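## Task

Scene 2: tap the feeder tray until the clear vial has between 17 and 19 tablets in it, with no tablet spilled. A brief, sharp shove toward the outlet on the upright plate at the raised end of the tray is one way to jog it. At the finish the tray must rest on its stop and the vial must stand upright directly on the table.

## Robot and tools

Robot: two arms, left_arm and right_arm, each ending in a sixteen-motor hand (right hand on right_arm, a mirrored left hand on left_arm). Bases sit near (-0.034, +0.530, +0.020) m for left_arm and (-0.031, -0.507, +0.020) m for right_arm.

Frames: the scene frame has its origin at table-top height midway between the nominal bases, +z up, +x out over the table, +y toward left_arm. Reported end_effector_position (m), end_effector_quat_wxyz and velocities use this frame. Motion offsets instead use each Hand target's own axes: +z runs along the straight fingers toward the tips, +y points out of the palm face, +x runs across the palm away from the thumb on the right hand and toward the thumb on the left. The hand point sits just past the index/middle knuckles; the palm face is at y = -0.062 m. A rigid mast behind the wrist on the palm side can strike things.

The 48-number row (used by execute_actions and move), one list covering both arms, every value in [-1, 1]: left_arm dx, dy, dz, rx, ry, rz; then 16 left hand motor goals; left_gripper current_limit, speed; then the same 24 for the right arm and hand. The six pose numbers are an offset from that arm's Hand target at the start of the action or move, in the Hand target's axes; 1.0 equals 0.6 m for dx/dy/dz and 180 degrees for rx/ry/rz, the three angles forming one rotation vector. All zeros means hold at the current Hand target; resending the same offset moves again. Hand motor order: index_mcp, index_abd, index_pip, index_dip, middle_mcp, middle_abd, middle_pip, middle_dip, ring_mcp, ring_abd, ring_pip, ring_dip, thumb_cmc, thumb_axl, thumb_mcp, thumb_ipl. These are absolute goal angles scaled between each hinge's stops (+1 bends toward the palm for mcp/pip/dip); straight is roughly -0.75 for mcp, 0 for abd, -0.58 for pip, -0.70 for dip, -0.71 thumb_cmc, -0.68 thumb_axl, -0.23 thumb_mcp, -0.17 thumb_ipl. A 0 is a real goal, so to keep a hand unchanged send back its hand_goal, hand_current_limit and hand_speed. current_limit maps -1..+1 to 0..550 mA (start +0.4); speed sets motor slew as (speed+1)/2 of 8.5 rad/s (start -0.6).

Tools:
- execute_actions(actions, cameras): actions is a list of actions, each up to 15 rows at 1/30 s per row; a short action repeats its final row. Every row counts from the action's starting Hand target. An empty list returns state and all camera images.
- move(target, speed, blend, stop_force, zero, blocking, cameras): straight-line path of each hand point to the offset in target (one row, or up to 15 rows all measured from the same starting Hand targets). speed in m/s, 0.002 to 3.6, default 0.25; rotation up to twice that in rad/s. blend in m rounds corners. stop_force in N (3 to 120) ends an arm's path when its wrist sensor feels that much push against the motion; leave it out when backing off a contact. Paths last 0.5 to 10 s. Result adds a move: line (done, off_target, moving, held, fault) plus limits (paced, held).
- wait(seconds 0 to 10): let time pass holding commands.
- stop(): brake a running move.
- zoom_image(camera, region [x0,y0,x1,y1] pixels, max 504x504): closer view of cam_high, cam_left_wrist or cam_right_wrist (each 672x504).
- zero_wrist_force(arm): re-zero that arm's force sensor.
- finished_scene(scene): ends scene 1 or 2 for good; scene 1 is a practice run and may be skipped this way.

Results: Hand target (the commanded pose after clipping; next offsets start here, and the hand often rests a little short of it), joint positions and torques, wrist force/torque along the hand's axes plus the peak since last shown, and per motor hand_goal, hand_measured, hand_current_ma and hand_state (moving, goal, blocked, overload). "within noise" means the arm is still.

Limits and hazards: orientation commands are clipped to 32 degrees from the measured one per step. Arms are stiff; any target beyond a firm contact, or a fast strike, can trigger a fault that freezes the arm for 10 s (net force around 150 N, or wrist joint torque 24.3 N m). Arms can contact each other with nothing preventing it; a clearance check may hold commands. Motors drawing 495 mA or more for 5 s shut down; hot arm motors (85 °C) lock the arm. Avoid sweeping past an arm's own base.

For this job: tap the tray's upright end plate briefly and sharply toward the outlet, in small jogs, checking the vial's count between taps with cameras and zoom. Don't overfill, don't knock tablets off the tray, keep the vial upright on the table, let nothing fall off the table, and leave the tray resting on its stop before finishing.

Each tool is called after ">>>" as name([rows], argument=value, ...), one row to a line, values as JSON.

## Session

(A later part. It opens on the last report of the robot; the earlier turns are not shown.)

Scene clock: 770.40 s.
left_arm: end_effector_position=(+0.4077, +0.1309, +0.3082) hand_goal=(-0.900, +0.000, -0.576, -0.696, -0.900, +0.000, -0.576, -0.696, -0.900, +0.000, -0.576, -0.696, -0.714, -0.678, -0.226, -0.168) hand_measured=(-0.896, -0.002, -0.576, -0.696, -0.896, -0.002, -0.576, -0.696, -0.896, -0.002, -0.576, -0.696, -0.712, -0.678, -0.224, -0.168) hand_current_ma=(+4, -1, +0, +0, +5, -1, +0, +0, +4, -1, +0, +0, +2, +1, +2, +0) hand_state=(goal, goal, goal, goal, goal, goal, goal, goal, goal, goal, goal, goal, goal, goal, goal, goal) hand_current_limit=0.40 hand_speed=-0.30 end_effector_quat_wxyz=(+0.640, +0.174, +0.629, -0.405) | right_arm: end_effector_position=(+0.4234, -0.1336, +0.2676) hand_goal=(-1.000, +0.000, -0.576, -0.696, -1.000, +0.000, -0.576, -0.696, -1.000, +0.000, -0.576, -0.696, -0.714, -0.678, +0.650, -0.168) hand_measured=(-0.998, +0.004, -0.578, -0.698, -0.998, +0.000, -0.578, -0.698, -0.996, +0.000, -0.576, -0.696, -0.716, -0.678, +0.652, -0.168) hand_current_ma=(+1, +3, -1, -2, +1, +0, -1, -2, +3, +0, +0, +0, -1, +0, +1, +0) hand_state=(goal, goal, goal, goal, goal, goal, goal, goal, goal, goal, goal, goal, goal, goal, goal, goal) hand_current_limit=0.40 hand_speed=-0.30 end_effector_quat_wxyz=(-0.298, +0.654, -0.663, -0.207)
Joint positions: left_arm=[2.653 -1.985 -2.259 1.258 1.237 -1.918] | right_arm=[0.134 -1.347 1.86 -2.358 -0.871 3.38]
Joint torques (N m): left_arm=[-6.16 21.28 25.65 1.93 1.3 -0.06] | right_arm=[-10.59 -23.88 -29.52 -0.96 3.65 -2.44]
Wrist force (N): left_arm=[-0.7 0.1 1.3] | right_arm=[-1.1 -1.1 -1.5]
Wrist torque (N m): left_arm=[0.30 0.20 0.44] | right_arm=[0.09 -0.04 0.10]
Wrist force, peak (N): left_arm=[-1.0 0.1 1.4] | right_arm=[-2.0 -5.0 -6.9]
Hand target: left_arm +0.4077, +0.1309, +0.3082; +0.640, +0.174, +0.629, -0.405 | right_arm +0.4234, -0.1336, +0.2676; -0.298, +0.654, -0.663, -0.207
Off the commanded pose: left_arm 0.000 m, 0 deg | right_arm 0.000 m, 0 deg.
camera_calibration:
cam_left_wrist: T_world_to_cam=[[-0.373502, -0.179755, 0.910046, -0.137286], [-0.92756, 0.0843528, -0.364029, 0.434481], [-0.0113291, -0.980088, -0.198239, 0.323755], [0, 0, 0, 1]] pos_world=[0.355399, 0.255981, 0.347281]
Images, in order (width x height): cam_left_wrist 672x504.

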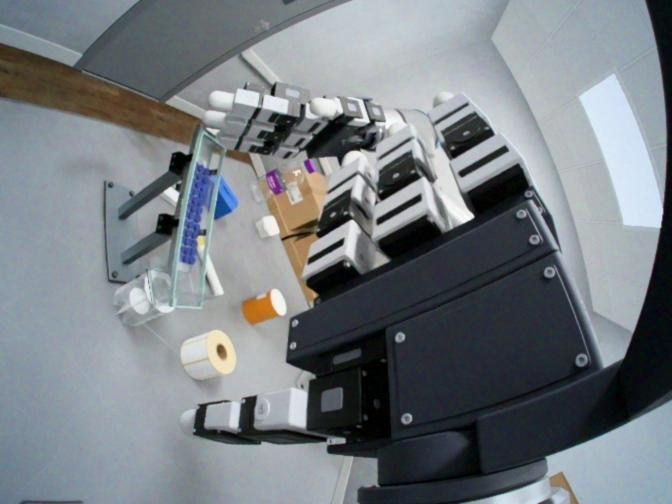

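>>> execute_actions([
  [[0,0,0,0,0,0,-0.9,0,-0.576,-0.696,-0.9,0,-0.576,-0.696,-0.9,0,-0.576,-0.696,-0.714,-0.678,-0.226,-0.168,0.4,-0.3,0.00084,0.01398,0.0054,0,0,0,-1,0,-0.576,-0.696,-1,0,-0.576,-0.696,-1,0,-0.576,-0.696,-0.714,-0.678,0.65,-0.168,0.4,-0.3]],
  [[0,0,0,0,0,0,-0.9,0,-0.576,-0.696,-0.9,0,-0.576,-0.696,-0.9,0,-0.576,-0.696,-0.714,-0.678,-0.226,-0.168,0.4,-0.3,-0.00084,-0.01398,-0.0054,0,0,0,-1,0,-0.576,-0.696,-1,0,-0.576,-0.696,-1,0,-0.576,-0.696,-0.714,-0.678,0.65,-0.168,0.4,-0.3]],
], cameras=["cam_left_wrist"])

>>> zoom_image(camera="cam_left_wrist", region=[165, 230, 215, 280])

>>> execute_actions([
  [[0,0,0,0,0,0,-0.9,0,-0.576,-0.696,-0.9,0,-0.576,-0.696,-0.9,0,-0.576,-0.696,-0.714,-0.678,-0.226,-0.168,0.4,-0.3,0.00103,0.01708,0.0066,0,0,0,-1,0,-0.576,-0.696,-1,0,-0.576,-0.696,-1,0,-0.576,-0.696,-0.714,-0.678,0.65,-0.168,0.4,-0.3]],
  [[0,0,0,0,0,0,-0.9,0,-0.576,-0.696,-0.9,0,-0.576,-0.696,-0.9,0,-0.576,-0.696,-0.714,-0.678,-0.226,-0.168,0.4,-0.3,-0.00103,-0.01708,-0.0066,0,0,0,-1,0,-0.576,-0.696,-1,0,-0.576,-0.696,-1,0,-0.576,-0.696,-0.714,-0.678,0.65,-0.168,0.4,-0.3]],
], cameras=["cam_left_wrist"])

>>> zoom_image(camera="cam_left_wrist", region=[165, 230, 215, 280])

Scene clock: 785.73 s.
left_arm: end_effector_position=(+0.4077, +0.1309, +0.3082) hand_goal=(-0.900, +0.000, -0.576, -0.696, -0.900, +0.000, -0.576, -0.696, -0.900, +0.000, -0.576, -0.696, -0.714, -0.678, -0.226, -0.168) hand_measured=(-0.896, -0.002, -0.576, -0.696, -0.896, -0.002, -0.576, -0.696, -0.896, -0.002, -0.576, -0.696, -0.712, -0.678, -0.224, -0.168) hand_current_ma=(+4, -1, +0, +0, +5, -1, +0, +0, +4, -1, +0, +0, +2, +1, +2, +0) hand_state=(goal, goal, goal, goal, goal, goal, goal, goal, goal, goal, goal, goal, goal, goal, goal, goal) hand_current_limit=0.40 hand_speed=-0.30 end_effector_quat_wxyz=(+0.640, +0.174, +0.629, -0.405) | right_arm: end_effector_position=(+0.4234, -0.1336, +0.2676) hand_goal=(-1.000, +0.000, -0.576, -0.696, -1.000, +0.000, -0.576, -0.696, -1.000, +0.000, -0.576, -0.696, -0.714, -0.678, +0.650, -0.168) hand_measured=(-0.998, +0.000, -0.578, -0.698, -0.998, +0.000, -0.578, -0.698, -0.996, +0.000, -0.576, -0.696, -0.716, -0.678, +0.652, -0.168) hand_current_ma=(+1, +0, -1, -2, +1, +0, -1, -2, +3, +0, +0, +0, -1, +0, +1, +0) hand_state=(goal, goal, goal, goal, goal, goal, goal, goal, goal, goal, goal, goal, goal, goal, goal, goal) hand_current_limit=0.40 hand_speed=-0.30 end_effector_quat_wxyz=(-0.298, +0.654, -0.663, -0.207)
Joint positions: left_arm=[2.653 -1.985 -2.259 1.258 1.237 -1.918] | right_arm=[0.134 -1.347 1.86 -2.358 -0.871 3.38]
Joint torques (N m): left_arm=[-6.78 20.57 25.01 2.1 1.45 0.43] | right_arm=[-10.73 -23.45 -29.13 -0.91 3.64 -2.37]
Wrist force (N): left_arm=[-0.8 0.1 1.2] | right_arm=[-1.4 -1.3 -1.4]
Wrist torque (N m): left_arm=[0.30 0.20 0.44] | right_arm=[0.06 -0.01 0.08]
Wrist force, peak (N): left_arm=[-1.0 0.1 1.4] | right_arm=[-2.5 -9.6 -11.0]
Hand target: left_arm +0.4077, +0.1309, +0.3082; +0.640, +0.174, +0.629, -0.405 | right_arm +0.4234, -0.1336, +0.2676; -0.298, +0.654, -0.663, -0.207
Off the commanded pose: left_arm 0.000 m, 0 deg | right_arm 0.000 m, 0 deg.
camera_calibration:
cam_left_wrist: T_world_to_cam=[[-0.373502, -0.179755, 0.910046, -0.137286], [-0.92756, 0.0843528, -0.364029, 0.434481], [-0.0113291, -0.980088, -0.198239, 0.323755], [0, 0, 0, 1]] pos_world=[0.355399, 0.255981, 0.347281]
Images, in order (width x height): cam_left_wrist 672x504.

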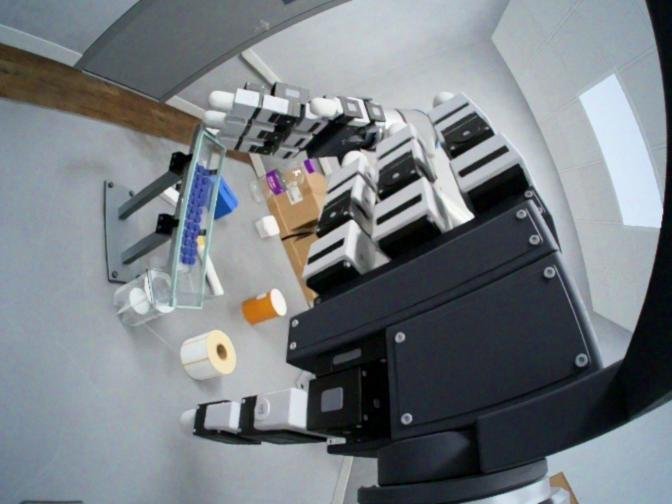

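Scaled by 10.080 from the camera's 672x504 image, which has a finer 960x720 frame.

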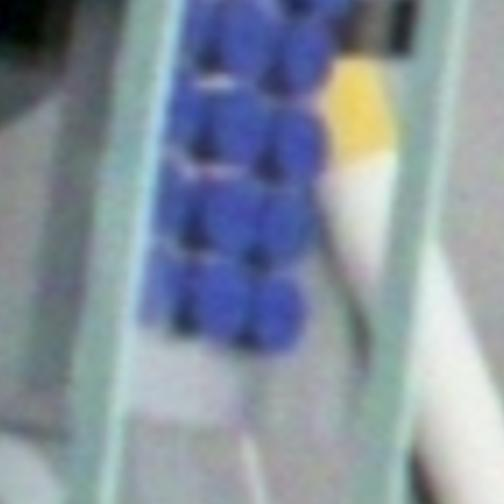

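Scene clock: 786.93 s.
left_arm: end_effector_position=(+0.4077, +0.1309, +0.3082) hand_goal=(-0.900, +0.000, -0.576, -0.696, -0.900, +0.000, -0.576, -0.696, -0.900, +0.000, -0.576, -0.696, -0.714, -0.678, -0.226, -0.168) hand_measured=(-0.896, -0.002, -0.576, -0.696, -0.896, -0.002, -0.576, -0.696, -0.896, -0.002, -0.576, -0.696, -0.712, -0.678, -0.224, -0.168) hand_current_ma=(+4, -1, +0, +0, +5, -1, +0, +0, +4, -1, +0, +0, +2, +1, +2, +0) hand_state=(goal, goal, goal, goal, goal, goal, goal, goal, goal, goal, goal, goal, goal, goal, goal, goal) hand_current_limit=0.40 hand_speed=-0.30 end_effector_quat_wxyz=(+0.640, +0.174, +0.629, -0.405) | right_arm: end_effector_position=(+0.4234, -0.1336, +0.2676) hand_goal=(-1.000, +0.000, -0.576, -0.696, -1.000, +0.000, -0.576, -0.696, -1.000, +0.000, -0.576, -0.696, -0.714, -0.678, +0.650, -0.168) hand_measured=(-0.998, +0.000, -0.578, -0.698, -0.998, +0.000, -0.578, -0.698, -0.996, +0.000, -0.576, -0.696, -0.716, -0.678, +0.652, -0.168) hand_current_ma=(+1, +0, -1, -2, +1, +0, -1, -2, +4, +0, +0, +0, -1, +0, +2, +0) hand_state=(goal, goal, goal, goal, goal, goal, goal, goal, goal, goal, goal, goal, goal, goal, goal, goal) hand_current_limit=0.40 hand_speed=-0.30 end_effector_quat_wxyz=(-0.298, +0.654, -0.663, -0.207)
Joint positions: left_arm=[2.653 -1.985 -2.259 1.258 1.237 -1.918] | right_arm=[0.134 -1.347 1.86 -2.358 -0.871 3.38]
Joint torques (N m): left_arm=[-5.24 21.02 23.92 2.29 1.36 -0.06] | right_arm=[-11.35 -23.74 -28.99 -1.01 3.69 -2.46]
Wrist force (N): left_arm=[-0.5 0.2 1.2] | right_arm=[-1.1 -1.3 -1.4]
Wrist torque (N m): left_arm=[0.30 0.18 0.46] | right_arm=[0.06 -0.03 0.10]
Wrist force, peak (N): left_arm=[-0.7 0.2 1.5] | right_arm=[-3.2 -18.2 -16.4]
Hand target: left_arm +0.4077, +0.1309, +0.3082; +0.640, +0.174, +0.629, -0.405 | right_arm +0.4234, -0.1336, +0.2676; -0.298, +0.654, -0.663, -0.207
Off the commanded pose: left_arm 0.000 m, 0 deg | right_arm 0.000 m, 0 deg.
camera_calibration:
cam_left_wrist: T_world_to_cam=[[-0.373502, -0.179755, 0.910046, -0.137286], [-0.92756, 0.0843528, -0.364029, 0.434481], [-0.0113291, -0.980088, -0.198239, 0.323755], [0, 0, 0, 1]] pos_world=[0.355399, 0.255981, 0.347281]
Images, in order (width x height): cam_left_wrist 672x504.

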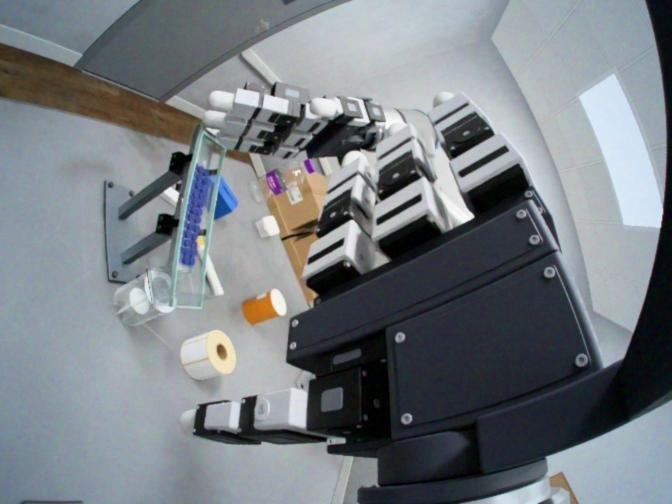

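Scaled by 10.080 from the camera's 672x504 image, which has a finer 960x720 frame.

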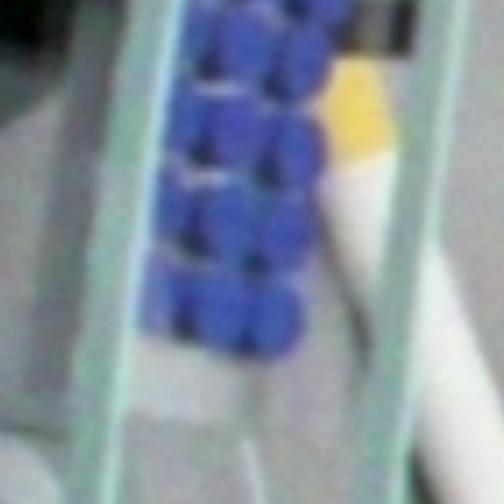

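>>> execute_actions([
  [[0,0,0,0,0,0,-0.9,0,-0.576,-0.696,-0.9,0,-0.576,-0.696,-0.9,0,-0.576,-0.696,-0.714,-0.678,-0.226,-0.168,0.4,-0.3,-0.00038,-0.00621,-0.0024,0,0,0,-1,0,-0.576,-0.696,-1,0,-0.576,-0.696,-1,0,-0.576,-0.696,-0.714,-0.678,0.65,-0.168,0.4,-0.3]],
  [[0,0,0,0,0,0,-0.9,0,-0.576,-0.696,-0.9,0,-0.576,-0.696,-0.9,0,-0.576,-0.696,-0.714,-0.678,-0.226,-0.168,0.4,-0.3,0.00131,0.02174,0.0084,0,0,0,-1,0,-0.576,-0.696,-1,0,-0.576,-0.696,-1,0,-0.576,-0.696,-0.714,-0.678,0.65,-0.168,0.4,-0.3]],
  [[0,0,0,0,0,0,-0.9,0,-0.576,-0.696,-0.9,0,-0.576,-0.696,-0.9,0,-0.576,-0.696,-0.714,-0.678,-0.226,-0.168,0.4,-0.3,-0.00131,-0.02174,-0.0084,0,0,0,-1,0,-0.576,-0.696,-1,0,-0.576,-0.696,-1,0,-0.576,-0.696,-0.714,-0.678,0.65,-0.168,0.4,-0.3]],
], cameras=["cam_left_wrist"])

>>> zoom_image(camera="cam_left_wrist", region=[165, 230, 215, 280])

>>> execute_actions([
  [[0,0,0,0,0,0,-0.9,0,-0.576,-0.696,-0.9,0,-0.576,-0.696,-0.9,0,-0.576,-0.696,-0.714,-0.678,-0.226,-0.168,0.4,-0.3,0.00131,0.02174,0.0084,0,0,0,-1,0,-0.576,-0.696,-1,0,-0.576,-0.696,-1,0,-0.576,-0.696,-0.714,-0.678,0.65,-0.168,0.4,-0.3]],
  [[0,0,0,0,0,0,-0.9,0,-0.576,-0.696,-0.9,0,-0.576,-0.696,-0.9,0,-0.576,-0.696,-0.714,-0.678,-0.226,-0.168,0.4,-0.3,-0.00131,-0.02174,-0.0084,0,0,0,-1,0,-0.576,-0.696,-1,0,-0.576,-0.696,-1,0,-0.576,-0.696,-0.714,-0.678,0.65,-0.168,0.4,-0.3]],
], cameras=["cam_left_wrist"])

>>> zoom_image(camera="cam_left_wrist", region=[165, 230, 215, 280])

Scene clock: 806.07 s.
left_arm: end_effector_position=(+0.4077, +0.1309, +0.3082) hand_goal=(-0.900, +0.000, -0.576, -0.696, -0.900, +0.000, -0.576, -0.696, -0.900, +0.000, -0.576, -0.696, -0.714, -0.678, -0.226, -0.168) hand_measured=(-0.896, -0.002, -0.576, -0.696, -0.896, -0.002, -0.576, -0.696, -0.896, -0.002, -0.576, -0.696, -0.712, -0.678, -0.224, -0.168) hand_current_ma=(+4, -1, +0, +0, +5, -1, +0, +0, +4, -1, +0, +0, +2, +1, +2, +0) hand_state=(goal, goal, goal, goal, goal, goal, goal, goal, goal, goal, goal, goal, goal, goal, goal, goal) hand_current_limit=0.40 hand_speed=-0.30 end_effector_quat_wxyz=(+0.640, +0.174, +0.629, -0.405) | right_arm: end_effector_position=(+0.4269, -0.1346, +0.2692) hand_goal=(-1.000, +0.000, -0.576, -0.696, -1.000, +0.000, -0.576, -0.696, -1.000, +0.000, -0.576, -0.696, -0.714, -0.678, +0.650, -0.168) hand_measured=(-0.998, +0.000, -0.578, -0.698, -0.998, +0.000, -0.578, -0.698, -0.996, +0.000, -0.576, -0.696, -0.714, -0.678, +0.652, -0.168) hand_current_ma=(+1, +0, -1, -2, +1, +0, -1, -2, +4, +0, +0, +0, +0, +0, +2, +0) hand_state=(goal, goal, goal, goal, goal, goal, goal, goal, goal, goal, goal, goal, goal, goal, goal, goal) hand_current_limit=0.40 hand_speed=-0.30 end_effector_quat_wxyz=(-0.298, +0.654, -0.663, -0.207)
Joint positions: left_arm=[2.653 -1.985 -2.259 1.258 1.237 -1.918] | right_arm=[0.131 -1.343 1.85 -2.349 -0.87 3.377]
Joint torques (N m): left_arm=[-5.39 20.38 25.55 2.12 1.26 0.03] | right_arm=[-11.2 -24.44 -29.3 -0.93 3.61 -2.4]
Wrist force (N): left_arm=[-0.6 0.1 1.3] | right_arm=[-1.1 -1.3 -1.4]
Wrist torque (N m): left_arm=[0.29 0.20 0.45] | right_arm=[0.07 -0.03 0.10]
Wrist force, peak (N): left_arm=[-1.1 0.3 1.3] | right_arm=[-3.0 -12.2 -13.2]
Hand target: left_arm +0.4077, +0.1309, +0.3082; +0.640, +0.174, +0.629, -0.405 | right_arm +0.4269, -0.1346, +0.2692; -0.298, +0.654, -0.663, -0.207
Off the commanded pose: left_arm 0.000 m, 0 deg | right_arm 0.000 m, 0 deg.
camera_calibration:
cam_left_wrist: T_world_to_cam=[[-0.373502, -0.179755, 0.910046, -0.137286], [-0.92756, 0.0843528, -0.364029, 0.434481], [-0.0113291, -0.980088, -0.198239, 0.323755], [0, 0, 0, 1]] pos_world=[0.355399, 0.255981, 0.347281]
Images, in order (width x height): cam_left_wrist 672x504.

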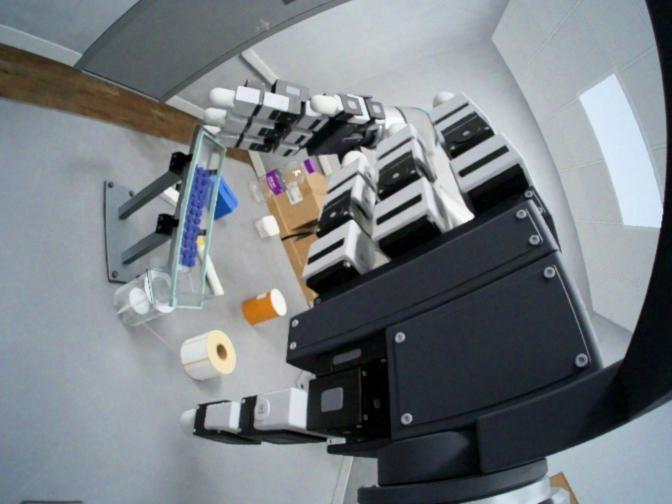

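Scaled by 10.080 from the camera's 672x504 image, which has a finer 960x720 frame.

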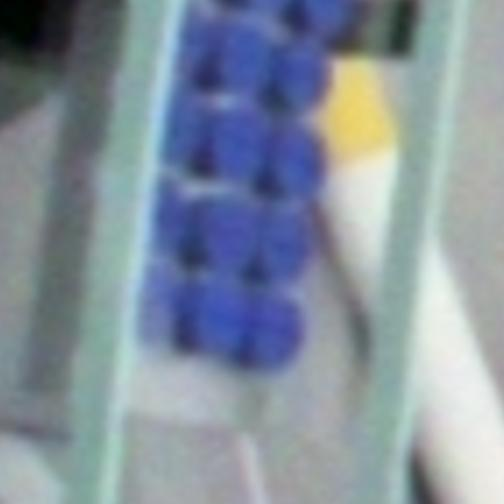

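Scene clock: 807.27 s.
left_arm: end_effector_position=(+0.4077, +0.1309, +0.3082) hand_goal=(-0.900, +0.000, -0.576, -0.696, -0.900, +0.000, -0.576, -0.696, -0.900, +0.000, -0.576, -0.696, -0.714, -0.678, -0.226, -0.168) hand_measured=(-0.896, -0.002, -0.576, -0.696, -0.896, -0.002, -0.576, -0.696, -0.896, -0.002, -0.576, -0.696, -0.712, -0.678, -0.224, -0.168) hand_current_ma=(+4, -1, +0, +0, +5, -1, +0, +0, +4, -1, +0, +0, +2, +1, +2, +0) hand_state=(goal, goal, goal, goal, goal, goal, goal, goal, goal, goal, goal, goal, goal, goal, goal, goal) hand_current_limit=0.40 hand_speed=-0.30 end_effector_quat_wxyz=(+0.640, +0.174, +0.629, -0.405) | right_arm: end_effector_position=(+0.4269, -0.1346, +0.2692) hand_goal=(-1.000, +0.000, -0.576, -0.696, -1.000, +0.000, -0.576, -0.696, -1.000, +0.000, -0.576, -0.696, -0.714, -0.678, +0.650, -0.168) hand_measured=(-0.998, +0.000, -0.578, -0.698, -0.998, +0.000, -0.578, -0.698, -0.996, +0.002, -0.576, -0.696, -0.714, -0.678, +0.652, -0.168) hand_current_ma=(+1, +0, -1, -2, +1, +0, -1, -2, +4, +0, +0, +0, +0, +0, +2, +0) hand_state=(goal, goal, goal, goal, goal, goal, goal, goal, goal, goal, goal, goal, goal, goal, goal, goal) hand_current_limit=0.40 hand_speed=-0.30 end_effector_quat_wxyz=(-0.298, +0.654, -0.663, -0.207)
Joint positions: left_arm=[2.653 -1.985 -2.259 1.258 1.237 -1.918] | right_arm=[0.131 -1.343 1.85 -2.349 -0.87 3.377]
Joint torques (N m): left_arm=[-6.33 18.86 24.12 2.06 1.22 -0.05] | right_arm=[-11.09 -24.49 -29.02 -0.96 3.7 -2.47]
Wrist force (N): left_arm=[-0.8 0.3 1.2] | right_arm=[-0.9 -1.3 -1.4]
Wrist torque (N m): left_arm=[0.32 0.21 0.44] | right_arm=[0.07 -0.06 0.12]
Wrist force, peak (N): left_arm=[-0.7 0.2 1.6] | right_arm=[-3.0 -11.9 -12.6]
Hand target: left_arm +0.4077, +0.1309, +0.3082; +0.640, +0.174, +0.629, -0.405 | right_arm +0.4269, -0.1346, +0.2692; -0.298, +0.654, -0.663, -0.207
Off the commanded pose: left_arm 0.000 m, 0 deg | right_arm 0.000 m, 0 deg.
camera_calibration:
cam_left_wrist: T_world_to_cam=[[-0.373502, -0.179755, 0.910046, -0.137286], [-0.92756, 0.0843528, -0.364029, 0.434481], [-0.0113291, -0.980088, -0.198239, 0.323755], [0, 0, 0, 1]] pos_world=[0.355399, 0.255981, 0.347281]
Images, in order (width x height): cam_left_wrist 672x504.

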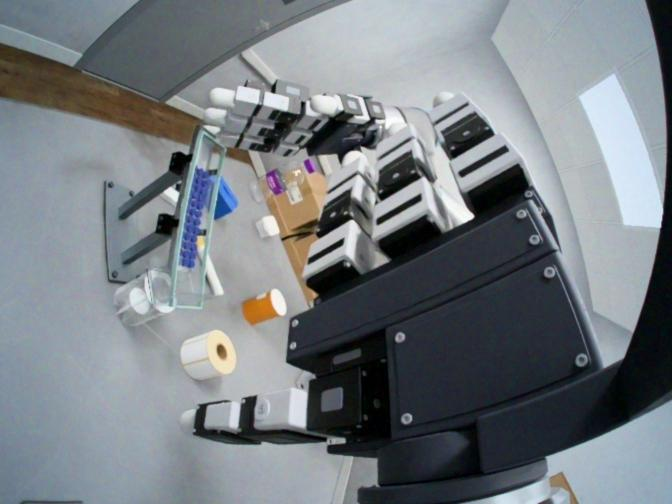

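Scaled by 10.080 from the camera's 672x504 image, which has a finer 960x720 frame.

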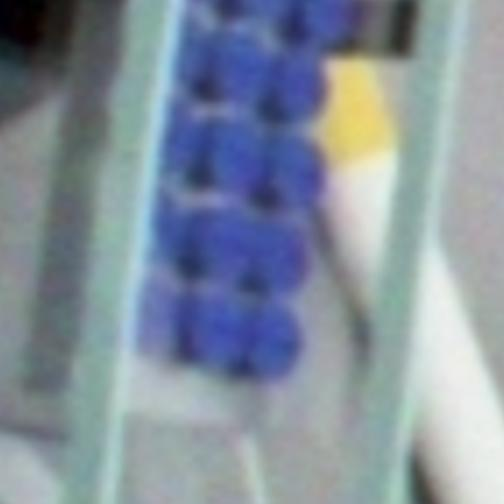

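>>> execute_actions([
  [[0,0,0,0,0,0,-0.9,0,-0.576,-0.696,-0.9,0,-0.576,-0.696,-0.9,0,-0.576,-0.696,-0.714,-0.678,-0.226,-0.168,0.4,-0.3,-0.00038,-0.00621,-0.0024,0,0,0,-1,0,-0.576,-0.696,-1,0,-0.576,-0.696,-1,0,-0.576,-0.696,-0.714,-0.678,0.65,-0.168,0.4,-0.3]],
  [[0,0,0,0,0,0,-0.9,0,-0.576,-0.696,-0.9,0,-0.576,-0.696,-0.9,0,-0.576,-0.696,-0.714,-0.678,-0.226,-0.168,0.4,-0.3,0.00169,0.02795,0.0108,0,0,0,-1,0,-0.576,-0.696,-1,0,-0.576,-0.696,-1,0,-0.576,-0.696,-0.714,-0.678,0.65,-0.168,0.4,-0.3]],
  [[0,0,0,0,0,0,-0.9,0,-0.576,-0.696,-0.9,0,-0.576,-0.696,-0.9,0,-0.576,-0.696,-0.714,-0.678,-0.226,-0.168,0.4,-0.3,-0.00169,-0.02795,-0.0108,0,0,0,-1,0,-0.576,-0.696,-1,0,-0.576,-0.696,-1,0,-0.576,-0.696,-0.714,-0.678,0.65,-0.168,0.4,-0.3]],
  [[0,0,0,0,0,0,-0.9,0,-0.576,-0.696,-0.9,0,-0.576,-0.696,-0.9,0,-0.576,-0.696,-0.714,-0.678,-0.226,-0.168,0.4,-0.3,0.00169,0.02795,0.0108,0,0,0,-1,0,-0.576,-0.696,-1,0,-0.576,-0.696,-1,0,-0.576,-0.696,-0.714,-0.678,0.65,-0.168,0.4,-0.3]],
  [[0,0,0,0,0,0,-0.9,0,-0.576,-0.696,-0.9,0,-0.576,-0.696,-0.9,0,-0.576,-0.696,-0.714,-0.678,-0.226,-0.168,0.4,-0.3,-0.00169,-0.02795,-0.0108,0,0,0,-1,0,-0.576,-0.696,-1,0,-0.576,-0.696,-1,0,-0.576,-0.696,-0.714,-0.678,0.65,-0.168,0.4,-0.3]],
], cameras=["cam_left_wrist"])

>>> zoom_image(camera="cam_left_wrist", region=[165, 230, 215, 280])

Scene clock: 821.17 s.
left_arm: end_effector_position=(+0.4077, +0.1309, +0.3082) hand_goal=(-0.900, +0.000, -0.576, -0.696, -0.900, +0.000, -0.576, -0.696, -0.900, +0.000, -0.576, -0.696, -0.714, -0.678, -0.226, -0.168) hand_measured=(-0.896, -0.002, -0.576, -0.696, -0.896, -0.002, -0.576, -0.696, -0.896, -0.002, -0.576, -0.696, -0.712, -0.678, -0.224, -0.168) hand_current_ma=(+4, -1, +0, +0, +5, -1, +0, +0, +4, -1, +0, +0, +2, +1, +2, +0) hand_state=(goal, goal, goal, goal, goal, goal, goal, goal, goal, goal, goal, goal, goal, goal, goal, goal) hand_current_limit=0.40 hand_speed=-0.30 end_effector_quat_wxyz=(+0.640, +0.174, +0.629, -0.405) | right_arm: end_effector_position=(+0.4304, -0.1356, +0.2709) hand_goal=(-1.000, +0.000, -0.576, -0.696, -1.000, +0.000, -0.576, -0.696, -1.000, +0.000, -0.576, -0.696, -0.714, -0.678, +0.650, -0.168) hand_measured=(-0.998, +0.000, -0.578, -0.698, -0.998, +0.000, -0.578, -0.698, -0.994, +0.002, -0.576, -0.696, -0.714, -0.678, +0.652, -0.168) hand_current_ma=(+1, +0, -1, -2, +1, +0, -1, -2, +5, +1, +0, +0, +0, +0, +2, +0) hand_state=(goal, goal, goal, goal, goal, goal, goal, goal, goal, goal, goal, goal, goal, goal, goal, goal) hand_current_limit=0.40 hand_speed=-0.30 end_effector_quat_wxyz=(-0.298, +0.654, -0.663, -0.207)
Joint positions: left_arm=[2.653 -1.985 -2.259 1.258 1.237 -1.918] | right_arm=[0.129 -1.339 1.839 -2.34 -0.869 3.374]
Joint torques (N m): left_arm=[-5.95 19.45 24.61 1.87 1.39 -0.01] | right_arm=[-11.26 -24.48 -29.18 -0.93 3.69 -2.41]
Wrist force (N): left_arm=[-0.6 0.1 1.4] | right_arm=[-0.8 -1.3 -1.3]
Wrist torque (N m): left_arm=[0.28 0.19 0.45] | right_arm=[0.07 -0.07 0.12]
Wrist force, peak (N): left_arm=[-0.9 0.1 1.4] | right_arm=[-3.0 -12.2 -12.9]
Hand target: left_arm +0.4077, +0.1309, +0.3082; +0.640, +0.174, +0.629, -0.405 | right_arm +0.4304, -0.1356, +0.2709; -0.298, +0.654, -0.663, -0.207
Off the commanded pose: left_arm 0.000 m, 0 deg | right_arm 0.000 m, 0 deg.
camera_calibration:
cam_left_wrist: T_world_to_cam=[[-0.373502, -0.179755, 0.910046, -0.137286], [-0.92756, 0.0843528, -0.364029, 0.434481], [-0.0113291, -0.980088, -0.198239, 0.323755], [0, 0, 0, 1]] pos_world=[0.355399, 0.255981, 0.347281]
Images, in order (width x height): cam_left_wrist 672x504.

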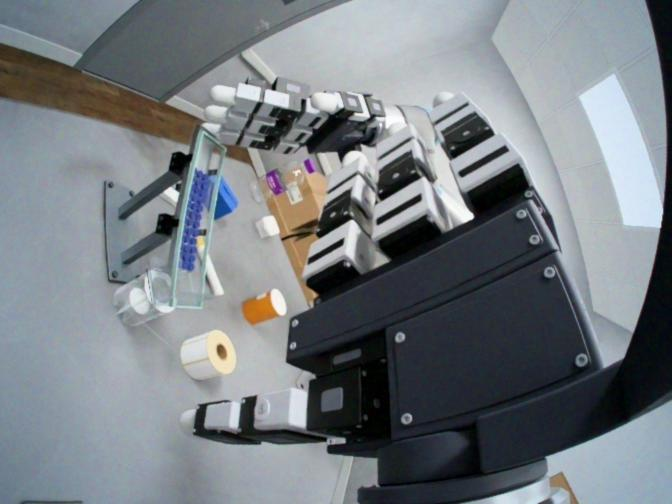

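Scaled by 10.080 from the camera's 672x504 image, which has a finer 960x720 frame.

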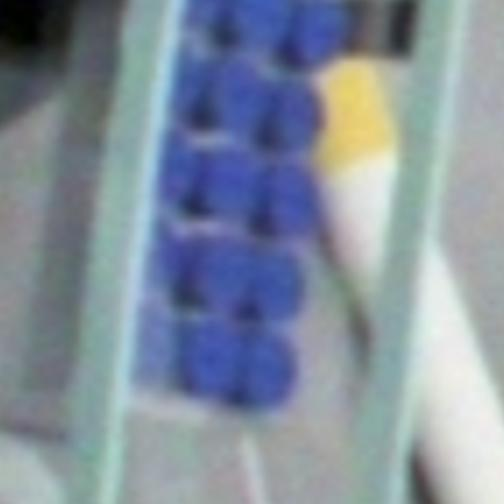

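>>> execute_actions([
  [[0,0,0,0,0,0,-0.9,0,-0.576,-0.696,-0.9,0,-0.576,-0.696,-0.9,0,-0.576,-0.696,-0.714,-0.678,-0.226,-0.168,0.4,-0.3,-0.00038,-0.00621,-0.0024,0,0,0,-1,0,-0.576,-0.696,-1,0,-0.576,-0.696,-1,0,-0.576,-0.696,-0.714,-0.678,0.65,-0.168,0.4,-0.3]],
  [[0,0,0,0,0,0,-0.9,0,-0.576,-0.696,-0.9,0,-0.576,-0.696,-0.9,0,-0.576,-0.696,-0.714,-0.678,-0.226,-0.168,0.4,-0.3,0.00206,0.03417,0.0132,0,0,0,-1,0,-0.576,-0.696,-1,0,-0.576,-0.696,-1,0,-0.576,-0.696,-0.714,-0.678,0.65,-0.168,0.4,-0.3]],
  [[0,0,0,0,0,0,-0.9,0,-0.576,-0.696,-0.9,0,-0.576,-0.696,-0.9,0,-0.576,-0.696,-0.714,-0.678,-0.226,-0.168,0.4,-0.3,-0.00206,-0.03417,-0.0132,0,0,0,-1,0,-0.576,-0.696,-1,0,-0.576,-0.696,-1,0,-0.576,-0.696,-0.714,-0.678,0.65,-0.168,0.4,-0.3]],
  [[0,0,0,0,0,0,-0.9,0,-0.576,-0.696,-0.9,0,-0.576,-0.696,-0.9,0,-0.576,-0.696,-0.714,-0.678,-0.226,-0.168,0.4,-0.3,0.00206,0.03417,0.0132,0,0,0,-1,0,-0.576,-0.696,-1,0,-0.576,-0.696,-1,0,-0.576,-0.696,-0.714,-0.678,0.65,-0.168,0.4,-0.3]],
  [[0,0,0,0,0,0,-0.9,0,-0.576,-0.696,-0.9,0,-0.576,-0.696,-0.9,0,-0.576,-0.696,-0.714,-0.678,-0.226,-0.168,0.4,-0.3,-0.00206,-0.03417,-0.0132,0,0,0,-1,0,-0.576,-0.696,-1,0,-0.576,-0.696,-1,0,-0.576,-0.696,-0.714,-0.678,0.65,-0.168,0.4,-0.3]],
], cameras=["cam_left_wrist"])

>>> zoom_image(camera="cam_left_wrist", region=[165, 230, 215, 280])

Scene clock: 843.43 s.
left_arm: end_effector_position=(+0.4077, +0.1309, +0.3082) hand_goal=(-0.900, +0.000, -0.576, -0.696, -0.900, +0.000, -0.576, -0.696, -0.900, +0.000, -0.576, -0.696, -0.714, -0.678, -0.226, -0.168) hand_measured=(-0.896, -0.002, -0.576, -0.696, -0.896, -0.002, -0.576, -0.696, -0.896, -0.002, -0.576, -0.696, -0.712, -0.678, -0.224, -0.168) hand_current_ma=(+4, -1, +0, +0, +5, -1, +0, +0, +4, -1, +0, +0, +2, +1, +2, +0) hand_state=(goal, goal, goal, goal, goal, goal, goal, goal, goal, goal, goal, goal, goal, goal, goal, goal) hand_current_limit=0.40 hand_speed=-0.30 end_effector_quat_wxyz=(+0.640, +0.174, +0.629, -0.405) | right_arm: end_effector_position=(+0.4339, -0.1366, +0.2725) hand_goal=(-1.000, +0.000, -0.576, -0.696, -1.000, +0.000, -0.576, -0.696, -1.000, +0.000, -0.576, -0.696, -0.714, -0.678, +0.650, -0.168) hand_measured=(-0.998, +0.000, -0.578, -0.698, -0.998, +0.000, -0.578, -0.698, -0.994, +0.002, -0.576, -0.696, -0.714, -0.678, +0.652, -0.168) hand_current_ma=(+1, +0, -1, -2, +1, +0, -1, -2, +5, +1, +0, +0, +0, +0, +3, +0) hand_state=(goal, goal, goal, goal, goal, goal, goal, goal, goal, goal, goal, goal, goal, goal, goal, goal) hand_current_limit=0.40 hand_speed=-0.30 end_effector_quat_wxyz=(-0.298, +0.654, -0.663, -0.207)
Joint positions: left_arm=[2.653 -1.985 -2.259 1.258 1.237 -1.918] | right_arm=[0.126 -1.335 1.828 -2.332 -0.868 3.37]
Joint torques (N m): left_arm=[-4.08 20.11 25.86 1.87 1.2 -0.05] | right_arm=[-11.51 -25.06 -29.19 -0.99 3.68 -2.38]
Wrist force (N): left_arm=[-0.8 0.2 1.1] | right_arm=[-1.2 -1.3 -1.4]
Wrist torque (N m): left_arm=[0.31 0.20 0.44] | right_arm=[0.06 -0.02 0.09]
Wrist force, peak (N): left_arm=[-0.8 0.2 1.5] | right_arm=[-3.5 -11.7 -12.5]
Hand target: left_arm +0.4077, +0.1309, +0.3082; +0.640, +0.174, +0.629, -0.405 | right_arm +0.4339, -0.1366, +0.2725; -0.298, +0.654, -0.663, -0.207
Off the commanded pose: left_arm 0.000 m, 0 deg | right_arm 0.000 m, 0 deg.
camera_calibration:
cam_left_wrist: T_world_to_cam=[[-0.373502, -0.179755, 0.910046, -0.137286], [-0.92756, 0.0843528, -0.364029, 0.434481], [-0.0113291, -0.980088, -0.198239, 0.323755], [0, 0, 0, 1]] pos_world=[0.355399, 0.255981, 0.347281]
Images, in order (width x height): cam_left_wrist 672x504.

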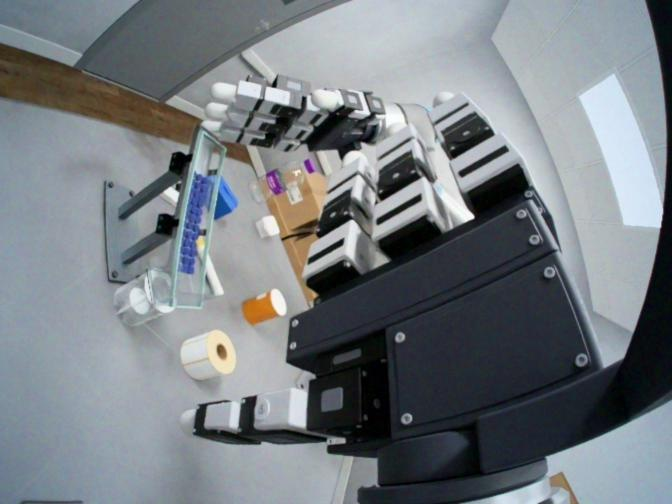

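Scaled by 10.080 from the camera's 672x504 image, which has a finer 960x720 frame.

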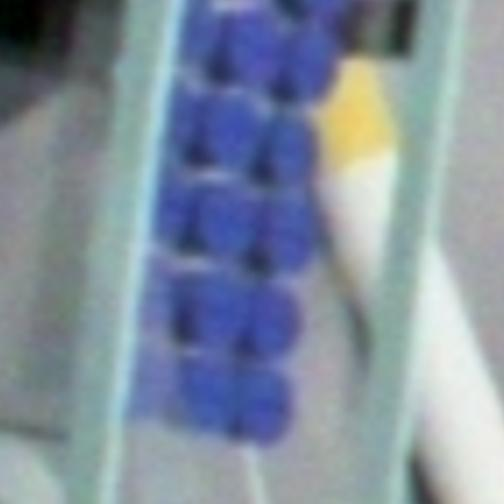

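>>> execute_actions([
  [[0,0,0,0,0,0,-0.9,0,-0.576,-0.696,-0.9,0,-0.576,-0.696,-0.9,0,-0.576,-0.696,-0.714,-0.678,-0.226,-0.168,0.4,-0.3,0.00206,0.03417,0.0132,0,0,0,-1,0,-0.576,-0.696,-1,0,-0.576,-0.696,-1,0,-0.576,-0.696,-0.714,-0.678,0.65,-0.168,0.4,-0.3]],
  [[0,0,0,0,0,0,-0.9,0,-0.576,-0.696,-0.9,0,-0.576,-0.696,-0.9,0,-0.576,-0.696,-0.714,-0.678,-0.226,-0.168,0.4,-0.3,-0.00206,-0.03417,-0.0132,0,0,0,-1,0,-0.576,-0.696,-1,0,-0.576,-0.696,-1,0,-0.576,-0.696,-0.714,-0.678,0.65,-0.168,0.4,-0.3]],
  [[0,0,0,0,0,0,-0.9,0,-0.576,-0.696,-0.9,0,-0.576,-0.696,-0.9,0,-0.576,-0.696,-0.714,-0.678,-0.226,-0.168,0.4,-0.3,0.00206,0.03417,0.0132,0,0,0,-1,0,-0.576,-0.696,-1,0,-0.576,-0.696,-1,0,-0.576,-0.696,-0.714,-0.678,0.65,-0.168,0.4,-0.3]],
  [[0,0,0,0,0,0,-0.9,0,-0.576,-0.696,-0.9,0,-0.576,-0.696,-0.9,0,-0.576,-0.696,-0.714,-0.678,-0.226,-0.168,0.4,-0.3,-0.00206,-0.03417,-0.0132,0,0,0,-1,0,-0.576,-0.696,-1,0,-0.576,-0.696,-1,0,-0.576,-0.696,-0.714,-0.678,0.65,-0.168,0.4,-0.3]],
  [[0,0,0,0,0,0,-0.9,0,-0.576,-0.696,-0.9,0,-0.576,-0.696,-0.9,0,-0.576,-0.696,-0.714,-0.678,-0.226,-0.168,0.4,-0.3,0.00206,0.03417,0.0132,0,0,0,-1,0,-0.576,-0.696,-1,0,-0.576,-0.696,-1,0,-0.576,-0.696,-0.714,-0.678,0.65,-0.168,0.4,-0.3]],
  [[0,0,0,0,0,0,-0.9,0,-0.576,-0.696,-0.9,0,-0.576,-0.696,-0.9,0,-0.576,-0.696,-0.714,-0.678,-0.226,-0.168,0.4,-0.3,-0.00206,-0.03417,-0.0132,0,0,0,-1,0,-0.576,-0.696,-1,0,-0.576,-0.696,-1,0,-0.576,-0.696,-0.714,-0.678,0.65,-0.168,0.4,-0.3]],
], cameras=["cam_left_wrist"])

>>> zoom_image(camera="cam_left_wrist", region=[165, 230, 215, 280])

>>> zoom_image(camera="cam_left_wrist", region=[100, 220, 220, 340])

Scene clock: 861.40 s.
left_arm: end_effector_position=(+0.4077, +0.1309, +0.3082) hand_goal=(-0.900, +0.000, -0.576, -0.696, -0.900, +0.000, -0.576, -0.696, -0.900, +0.000, -0.576, -0.696, -0.714, -0.678, -0.226, -0.168) hand_measured=(-0.896, -0.002, -0.576, -0.696, -0.896, -0.002, -0.576, -0.696, -0.896, -0.002, -0.576, -0.696, -0.712, -0.678, -0.224, -0.168) hand_current_ma=(+4, -1, +0, +0, +5, -1, +0, +0, +4, -1, +0, +0, +2, +1, +2, +0) hand_state=(goal, goal, goal, goal, goal, goal, goal, goal, goal, goal, goal, goal, goal, goal, goal, goal) hand_current_limit=0.40 hand_speed=-0.30 end_effector_quat_wxyz=(+0.640, +0.174, +0.629, -0.405) | right_arm: end_effector_position=(+0.4339, -0.1366, +0.2725) hand_goal=(-1.000, +0.000, -0.576, -0.696, -1.000, +0.000, -0.576, -0.696, -1.000, +0.000, -0.576, -0.696, -0.714, -0.678, +0.650, -0.168) hand_measured=(-0.998, +0.000, -0.578, -0.698, -0.998, +0.000, -0.578, -0.698, -0.994, +0.002, -0.576, -0.696, -0.714, -0.678, +0.652, -0.168) hand_current_ma=(+1, +0, -1, -2, +1, +0, -1, -2, +5, +1, +0, +0, +0, +0, +3, +0) hand_state=(goal, goal, goal, goal, goal, goal, goal, goal, goal, goal, goal, goal, goal, goal, goal, goal) hand_current_limit=0.40 hand_speed=-0.30 end_effector_quat_wxyz=(-0.298, +0.654, -0.663, -0.207)
Joint positions: left_arm=[2.653 -1.985 -2.259 1.258 1.237 -1.918] | right_arm=[0.126 -1.335 1.828 -2.332 -0.868 3.37]
Joint torques (N m): left_arm=[-5.51 20.08 26.05 2.07 1.17 -0.08] | right_arm=[-11.24 -24.81 -29.48 -0.94 3.67 -2.44]
Wrist force (N): left_arm=[-0.7 0.3 1.2] | right_arm=[-1.2 -1.2 -1.3]
Wrist torque (N m): left_arm=[0.32 0.21 0.44] | right_arm=[0.08 -0.01 0.09]
Wrist force, peak (N): left_arm=[-0.9 0.2 1.4] | right_arm=[-3.2 -12.1 -12.8]
Hand target: left_arm +0.4077, +0.1309, +0.3082; +0.640, +0.174, +0.629, -0.405 | right_arm +0.4339, -0.1366, +0.2725; -0.298, +0.654, -0.663, -0.207
Off the commanded pose: left_arm 0.000 m, 0 deg | right_arm 0.000 m, 0 deg.
camera_calibration:
cam_left_wrist: T_world_to_cam=[[-0.373502, -0.179755, 0.910046, -0.137286], [-0.92756, 0.0843528, -0.364029, 0.434481], [-0.0113291, -0.980088, -0.198239, 0.323755], [0, 0, 0, 1]] pos_world=[0.355399, 0.255981, 0.347281]
Images, in order (width x height): cam_left_wrist 672x504.

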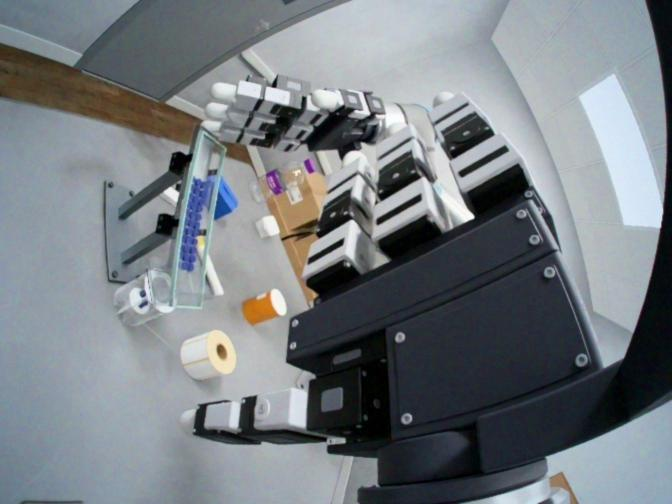

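Scaled by 10.080 from the camera's 672x504 image, which has a finer 960x720 frame.

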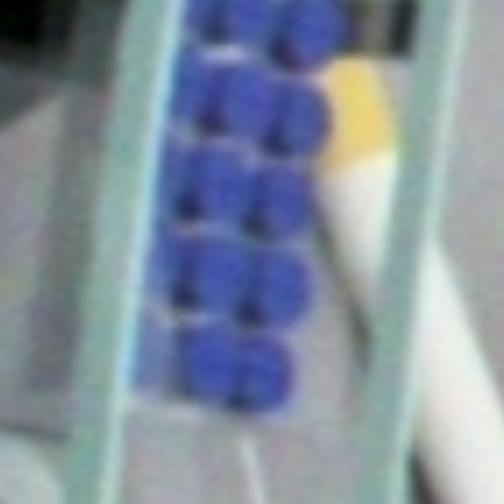

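Scaled by 4.200 from the camera's 672x504 image, which has a finer 960x720 frame.

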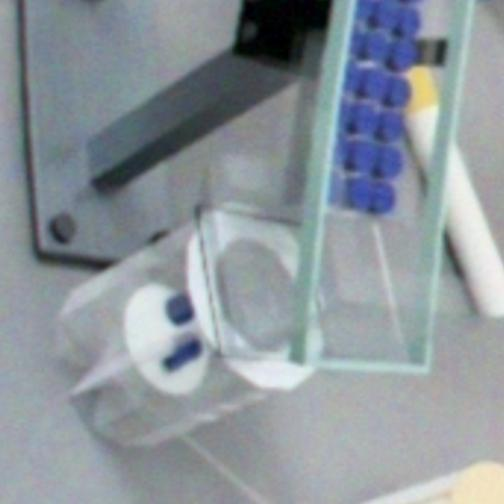

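>>> execute_actions([
  [[0,0,0,0,0,0,-0.9,0,-0.576,-0.696,-0.9,0,-0.576,-0.696,-0.9,0,-0.576,-0.696,-0.714,-0.678,-0.226,-0.168,0.4,-0.3,0.00206,0.03417,0.0132,0,0,0,-1,0,-0.576,-0.696,-1,0,-0.576,-0.696,-1,0,-0.576,-0.696,-0.714,-0.678,0.65,-0.168,0.4,-0.3]],
  [[0,0,0,0,0,0,-0.9,0,-0.576,-0.696,-0.9,0,-0.576,-0.696,-0.9,0,-0.576,-0.696,-0.714,-0.678,-0.226,-0.168,0.4,-0.3,-0.00206,-0.03417,-0.0132,0,0,0,-1,0,-0.576,-0.696,-1,0,-0.576,-0.696,-1,0,-0.576,-0.696,-0.714,-0.678,0.65,-0.168,0.4,-0.3]],
  [[0,0,0,0,0,0,-0.9,0,-0.576,-0.696,-0.9,0,-0.576,-0.696,-0.9,0,-0.576,-0.696,-0.714,-0.678,-0.226,-0.168,0.4,-0.3,0.00206,0.03417,0.0132,0,0,0,-1,0,-0.576,-0.696,-1,0,-0.576,-0.696,-1,0,-0.576,-0.696,-0.714,-0.678,0.65,-0.168,0.4,-0.3]],
  [[0,0,0,0,0,0,-0.9,0,-0.576,-0.696,-0.9,0,-0.576,-0.696,-0.9,0,-0.576,-0.696,-0.714,-0.678,-0.226,-0.168,0.4,-0.3,-0.00206,-0.03417,-0.0132,0,0,0,-1,0,-0.576,-0.696,-1,0,-0.576,-0.696,-1,0,-0.576,-0.696,-0.714,-0.678,0.65,-0.168,0.4,-0.3]],
  [[0,0,0,0,0,0,-0.9,0,-0.576,-0.696,-0.9,0,-0.576,-0.696,-0.9,0,-0.576,-0.696,-0.714,-0.678,-0.226,-0.168,0.4,-0.3,0.00206,0.03417,0.0132,0,0,0,-1,0,-0.576,-0.696,-1,0,-0.576,-0.696,-1,0,-0.576,-0.696,-0.714,-0.678,0.65,-0.168,0.4,-0.3]],
  [[0,0,0,0,0,0,-0.9,0,-0.576,-0.696,-0.9,0,-0.576,-0.696,-0.9,0,-0.576,-0.696,-0.714,-0.678,-0.226,-0.168,0.4,-0.3,-0.00206,-0.03417,-0.0132,0,0,0,-1,0,-0.576,-0.696,-1,0,-0.576,-0.696,-1,0,-0.576,-0.696,-0.714,-0.678,0.65,-0.168,0.4,-0.3]],
  [[0,0,0,0,0,0,-0.9,0,-0.576,-0.696,-0.9,0,-0.576,-0.696,-0.9,0,-0.576,-0.696,-0.714,-0.678,-0.226,-0.168,0.4,-0.3,0.00206,0.03417,0.0132,0,0,0,-1,0,-0.576,-0.696,-1,0,-0.576,-0.696,-1,0,-0.576,-0.696,-0.714,-0.678,0.65,-0.168,0.4,-0.3]],
  [[0,0,0,0,0,0,-0.9,0,-0.576,-0.696,-0.9,0,-0.576,-0.696,-0.9,0,-0.576,-0.696,-0.714,-0.678,-0.226,-0.168,0.4,-0.3,-0.00206,-0.03417,-0.0132,0,0,0,-1,0,-0.576,-0.696,-1,0,-0.576,-0.696,-1,0,-0.576,-0.696,-0.714,-0.678,0.65,-0.168,0.4,-0.3]],
  [[0,0,0,0,0,0,-0.9,0,-0.576,-0.696,-0.9,0,-0.576,-0.696,-0.9,0,-0.576,-0.696,-0.714,-0.678,-0.226,-0.168,0.4,-0.3,0.00206,0.03417,0.0132,0,0,0,-1,0,-0.576,-0.696,-1,0,-0.576,-0.696,-1,0,-0.576,-0.696,-0.714,-0.678,0.65,-0.168,0.4,-0.3]],
  [[0,0,0,0,0,0,-0.9,0,-0.576,-0.696,-0.9,0,-0.576,-0.696,-0.9,0,-0.576,-0.696,-0.714,-0.678,-0.226,-0.168,0.4,-0.3,-0.00206,-0.03417,-0.0132,0,0,0,-1,0,-0.576,-0.696,-1,0,-0.576,-0.696,-1,0,-0.576,-0.696,-0.714,-0.678,0.65,-0.168,0.4,-0.3]],
  [[0,0,0,0,0,0,-0.9,0,-0.576,-0.696,-0.9,0,-0.576,-0.696,-0.9,0,-0.576,-0.696,-0.714,-0.678,-0.226,-0.168,0.4,-0.3,0.00206,0.03417,0.0132,0,0,0,-1,0,-0.576,-0.696,-1,0,-0.576,-0.696,-1,0,-0.576,-0.696,-0.714,-0.678,0.65,-0.168,0.4,-0.3]],
  [[0,0,0,0,0,0,-0.9,0,-0.576,-0.696,-0.9,0,-0.576,-0.696,-0.9,0,-0.576,-0.696,-0.714,-0.678,-0.226,-0.168,0.4,-0.3,-0.00206,-0.03417,-0.0132,0,0,0,-1,0,-0.576,-0.696,-1,0,-0.576,-0.696,-1,0,-0.576,-0.696,-0.714,-0.678,0.65,-0.168,0.4,-0.3]],
  [[0,0,0,0,0,0,-0.9,0,-0.576,-0.696,-0.9,0,-0.576,-0.696,-0.9,0,-0.576,-0.696,-0.714,-0.678,-0.226,-0.168,0.4,-0.3,0.00206,0.03417,0.0132,0,0,0,-1,0,-0.576,-0.696,-1,0,-0.576,-0.696,-1,0,-0.576,-0.696,-0.714,-0.678,0.65,-0.168,0.4,-0.3]],
  [[0,0,0,0,0,0,-0.9,0,-0.576,-0.696,-0.9,0,-0.576,-0.696,-0.9,0,-0.576,-0.696,-0.714,-0.678,-0.226,-0.168,0.4,-0.3,-0.00206,-0.03417,-0.0132,0,0,0,-1,0,-0.576,-0.696,-1,0,-0.576,-0.696,-1,0,-0.576,-0.696,-0.714,-0.678,0.65,-0.168,0.4,-0.3]],
  [[0,0,0,0,0,0,-0.9,0,-0.576,-0.696,-0.9,0,-0.576,-0.696,-0.9,0,-0.576,-0.696,-0.714,-0.678,-0.226,-0.168,0.4,-0.3,0.00206,0.03417,0.0132,0,0,0,-1,0,-0.576,-0.696,-1,0,-0.576,-0.696,-1,0,-0.576,-0.696,-0.714,-0.678,0.65,-0.168,0.4,-0.3]],
  [[0,0,0,0,0,0,-0.9,0,-0.576,-0.696,-0.9,0,-0.576,-0.696,-0.9,0,-0.576,-0.696,-0.714,-0.678,-0.226,-0.168,0.4,-0.3,-0.00206,-0.03417,-0.0132,0,0,0,-1,0,-0.576,-0.696,-1,0,-0.576,-0.696,-1,0,-0.576,-0.696,-0.714,-0.678,0.65,-0.168,0.4,-0.3]],
], cameras=["cam_left_wrist"])

>>> zoom_image(camera="cam_left_wrist", region=[100, 220, 220, 340])

>>> zoom_image(camera="cam_left_wrist", region=[170, 155, 230, 215])

Scene clock: 912.07 s.
left_arm: end_effector_position=(+0.4077, +0.1309, +0.3082) hand_goal=(-0.900, +0.000, -0.576, -0.696, -0.900, +0.000, -0.576, -0.696, -0.900, +0.000, -0.576, -0.696, -0.714, -0.678, -0.226, -0.168) hand_measured=(-0.896, -0.002, -0.576, -0.696, -0.896, -0.002, -0.576, -0.696, -0.896, -0.002, -0.576, -0.696, -0.712, -0.678, -0.224, -0.168) hand_current_ma=(+4, -1, +0, +0, +5, -1, +0, +0, +4, -1, +0, +0, +2, +1, +2, +0) hand_state=(goal, goal, goal, goal, goal, goal, goal, goal, goal, goal, goal, goal, goal, goal, goal, goal) hand_current_limit=0.40 hand_speed=-0.30 end_effector_quat_wxyz=(+0.640, +0.174, +0.629, -0.405) | right_arm: end_effector_position=(+0.4339, -0.1366, +0.2725) hand_goal=(-1.000, +0.000, -0.576, -0.696, -1.000, +0.000, -0.576, -0.696, -1.000, +0.000, -0.576, -0.696, -0.714, -0.678, +0.650, -0.168) hand_measured=(-0.998, +0.000, -0.578, -0.698, -0.998, +0.000, -0.578, -0.698, -0.994, +0.002, -0.576, -0.696, -0.714, -0.678, +0.652, -0.168) hand_current_ma=(+1, +0, -1, -2, +1, +0, -1, -2, +5, +1, +0, +0, +0, +0, +3, +0) hand_state=(goal, goal, goal, goal, goal, goal, goal, goal, goal, goal, goal, goal, goal, goal, goal, goal) hand_current_limit=0.40 hand_speed=-0.30 end_effector_quat_wxyz=(-0.298, +0.654, -0.663, -0.207)
Joint positions: left_arm=[2.653 -1.985 -2.259 1.258 1.237 -1.918] | right_arm=[0.126 -1.335 1.828 -2.332 -0.868 3.37]
Joint torques (N m): left_arm=[-5.67 19.61 25.52 1.82 1.11 -0.06] | right_arm=[-10.79 -24.84 -29.41 -1 3.69 -2.44]
Wrist force (N): left_arm=[-0.8 0.1 1.2] | right_arm=[-1.3 -1.4 -1.4]
Wrist torque (N m): left_arm=[0.31 0.20 0.44] | right_arm=[0.06 0.00 0.08]
Wrist force, peak (N): left_arm=[-0.7 0.1 1.5] | right_arm=[-3.4 -12.3 -13.0]
Hand target: left_arm +0.4077, +0.1309, +0.3082; +0.640, +0.174, +0.629, -0.405 | right_arm +0.4339, -0.1366, +0.2725; -0.298, +0.654, -0.663, -0.207
Off the commanded pose: left_arm 0.000 m, 0 deg | right_arm 0.000 m, 0 deg.
camera_calibration:
cam_left_wrist: T_world_to_cam=[[-0.373502, -0.179755, 0.910046, -0.137286], [-0.92756, 0.0843528, -0.364029, 0.434481], [-0.0113291, -0.980088, -0.198239, 0.323755], [0, 0, 0, 1]] pos_world=[0.355399, 0.255981, 0.347281]
Images, in order (width x height): cam_left_wrist 672x504.

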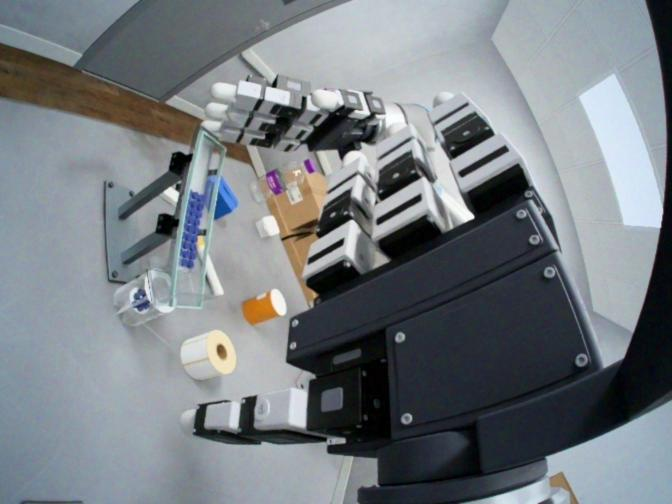

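Scaled by 4.200 from the camera's 672x504 image, which has a finer 960x720 frame.

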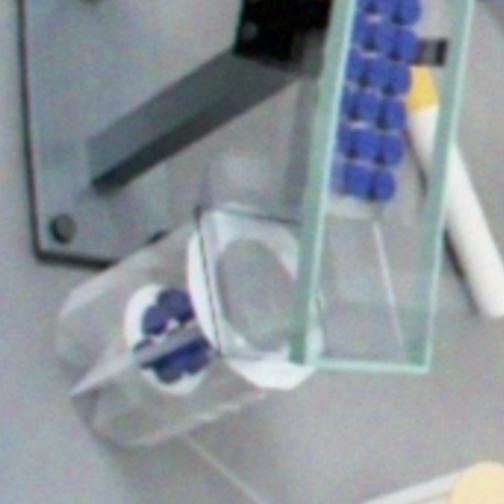

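Scaled by 8.400 from the camera's 672x504 image, which has a finer 960x720 frame.

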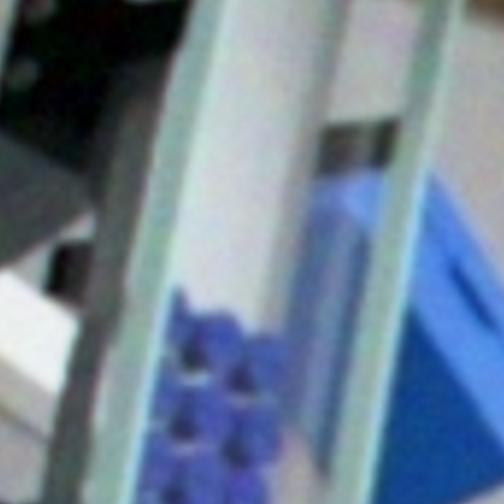

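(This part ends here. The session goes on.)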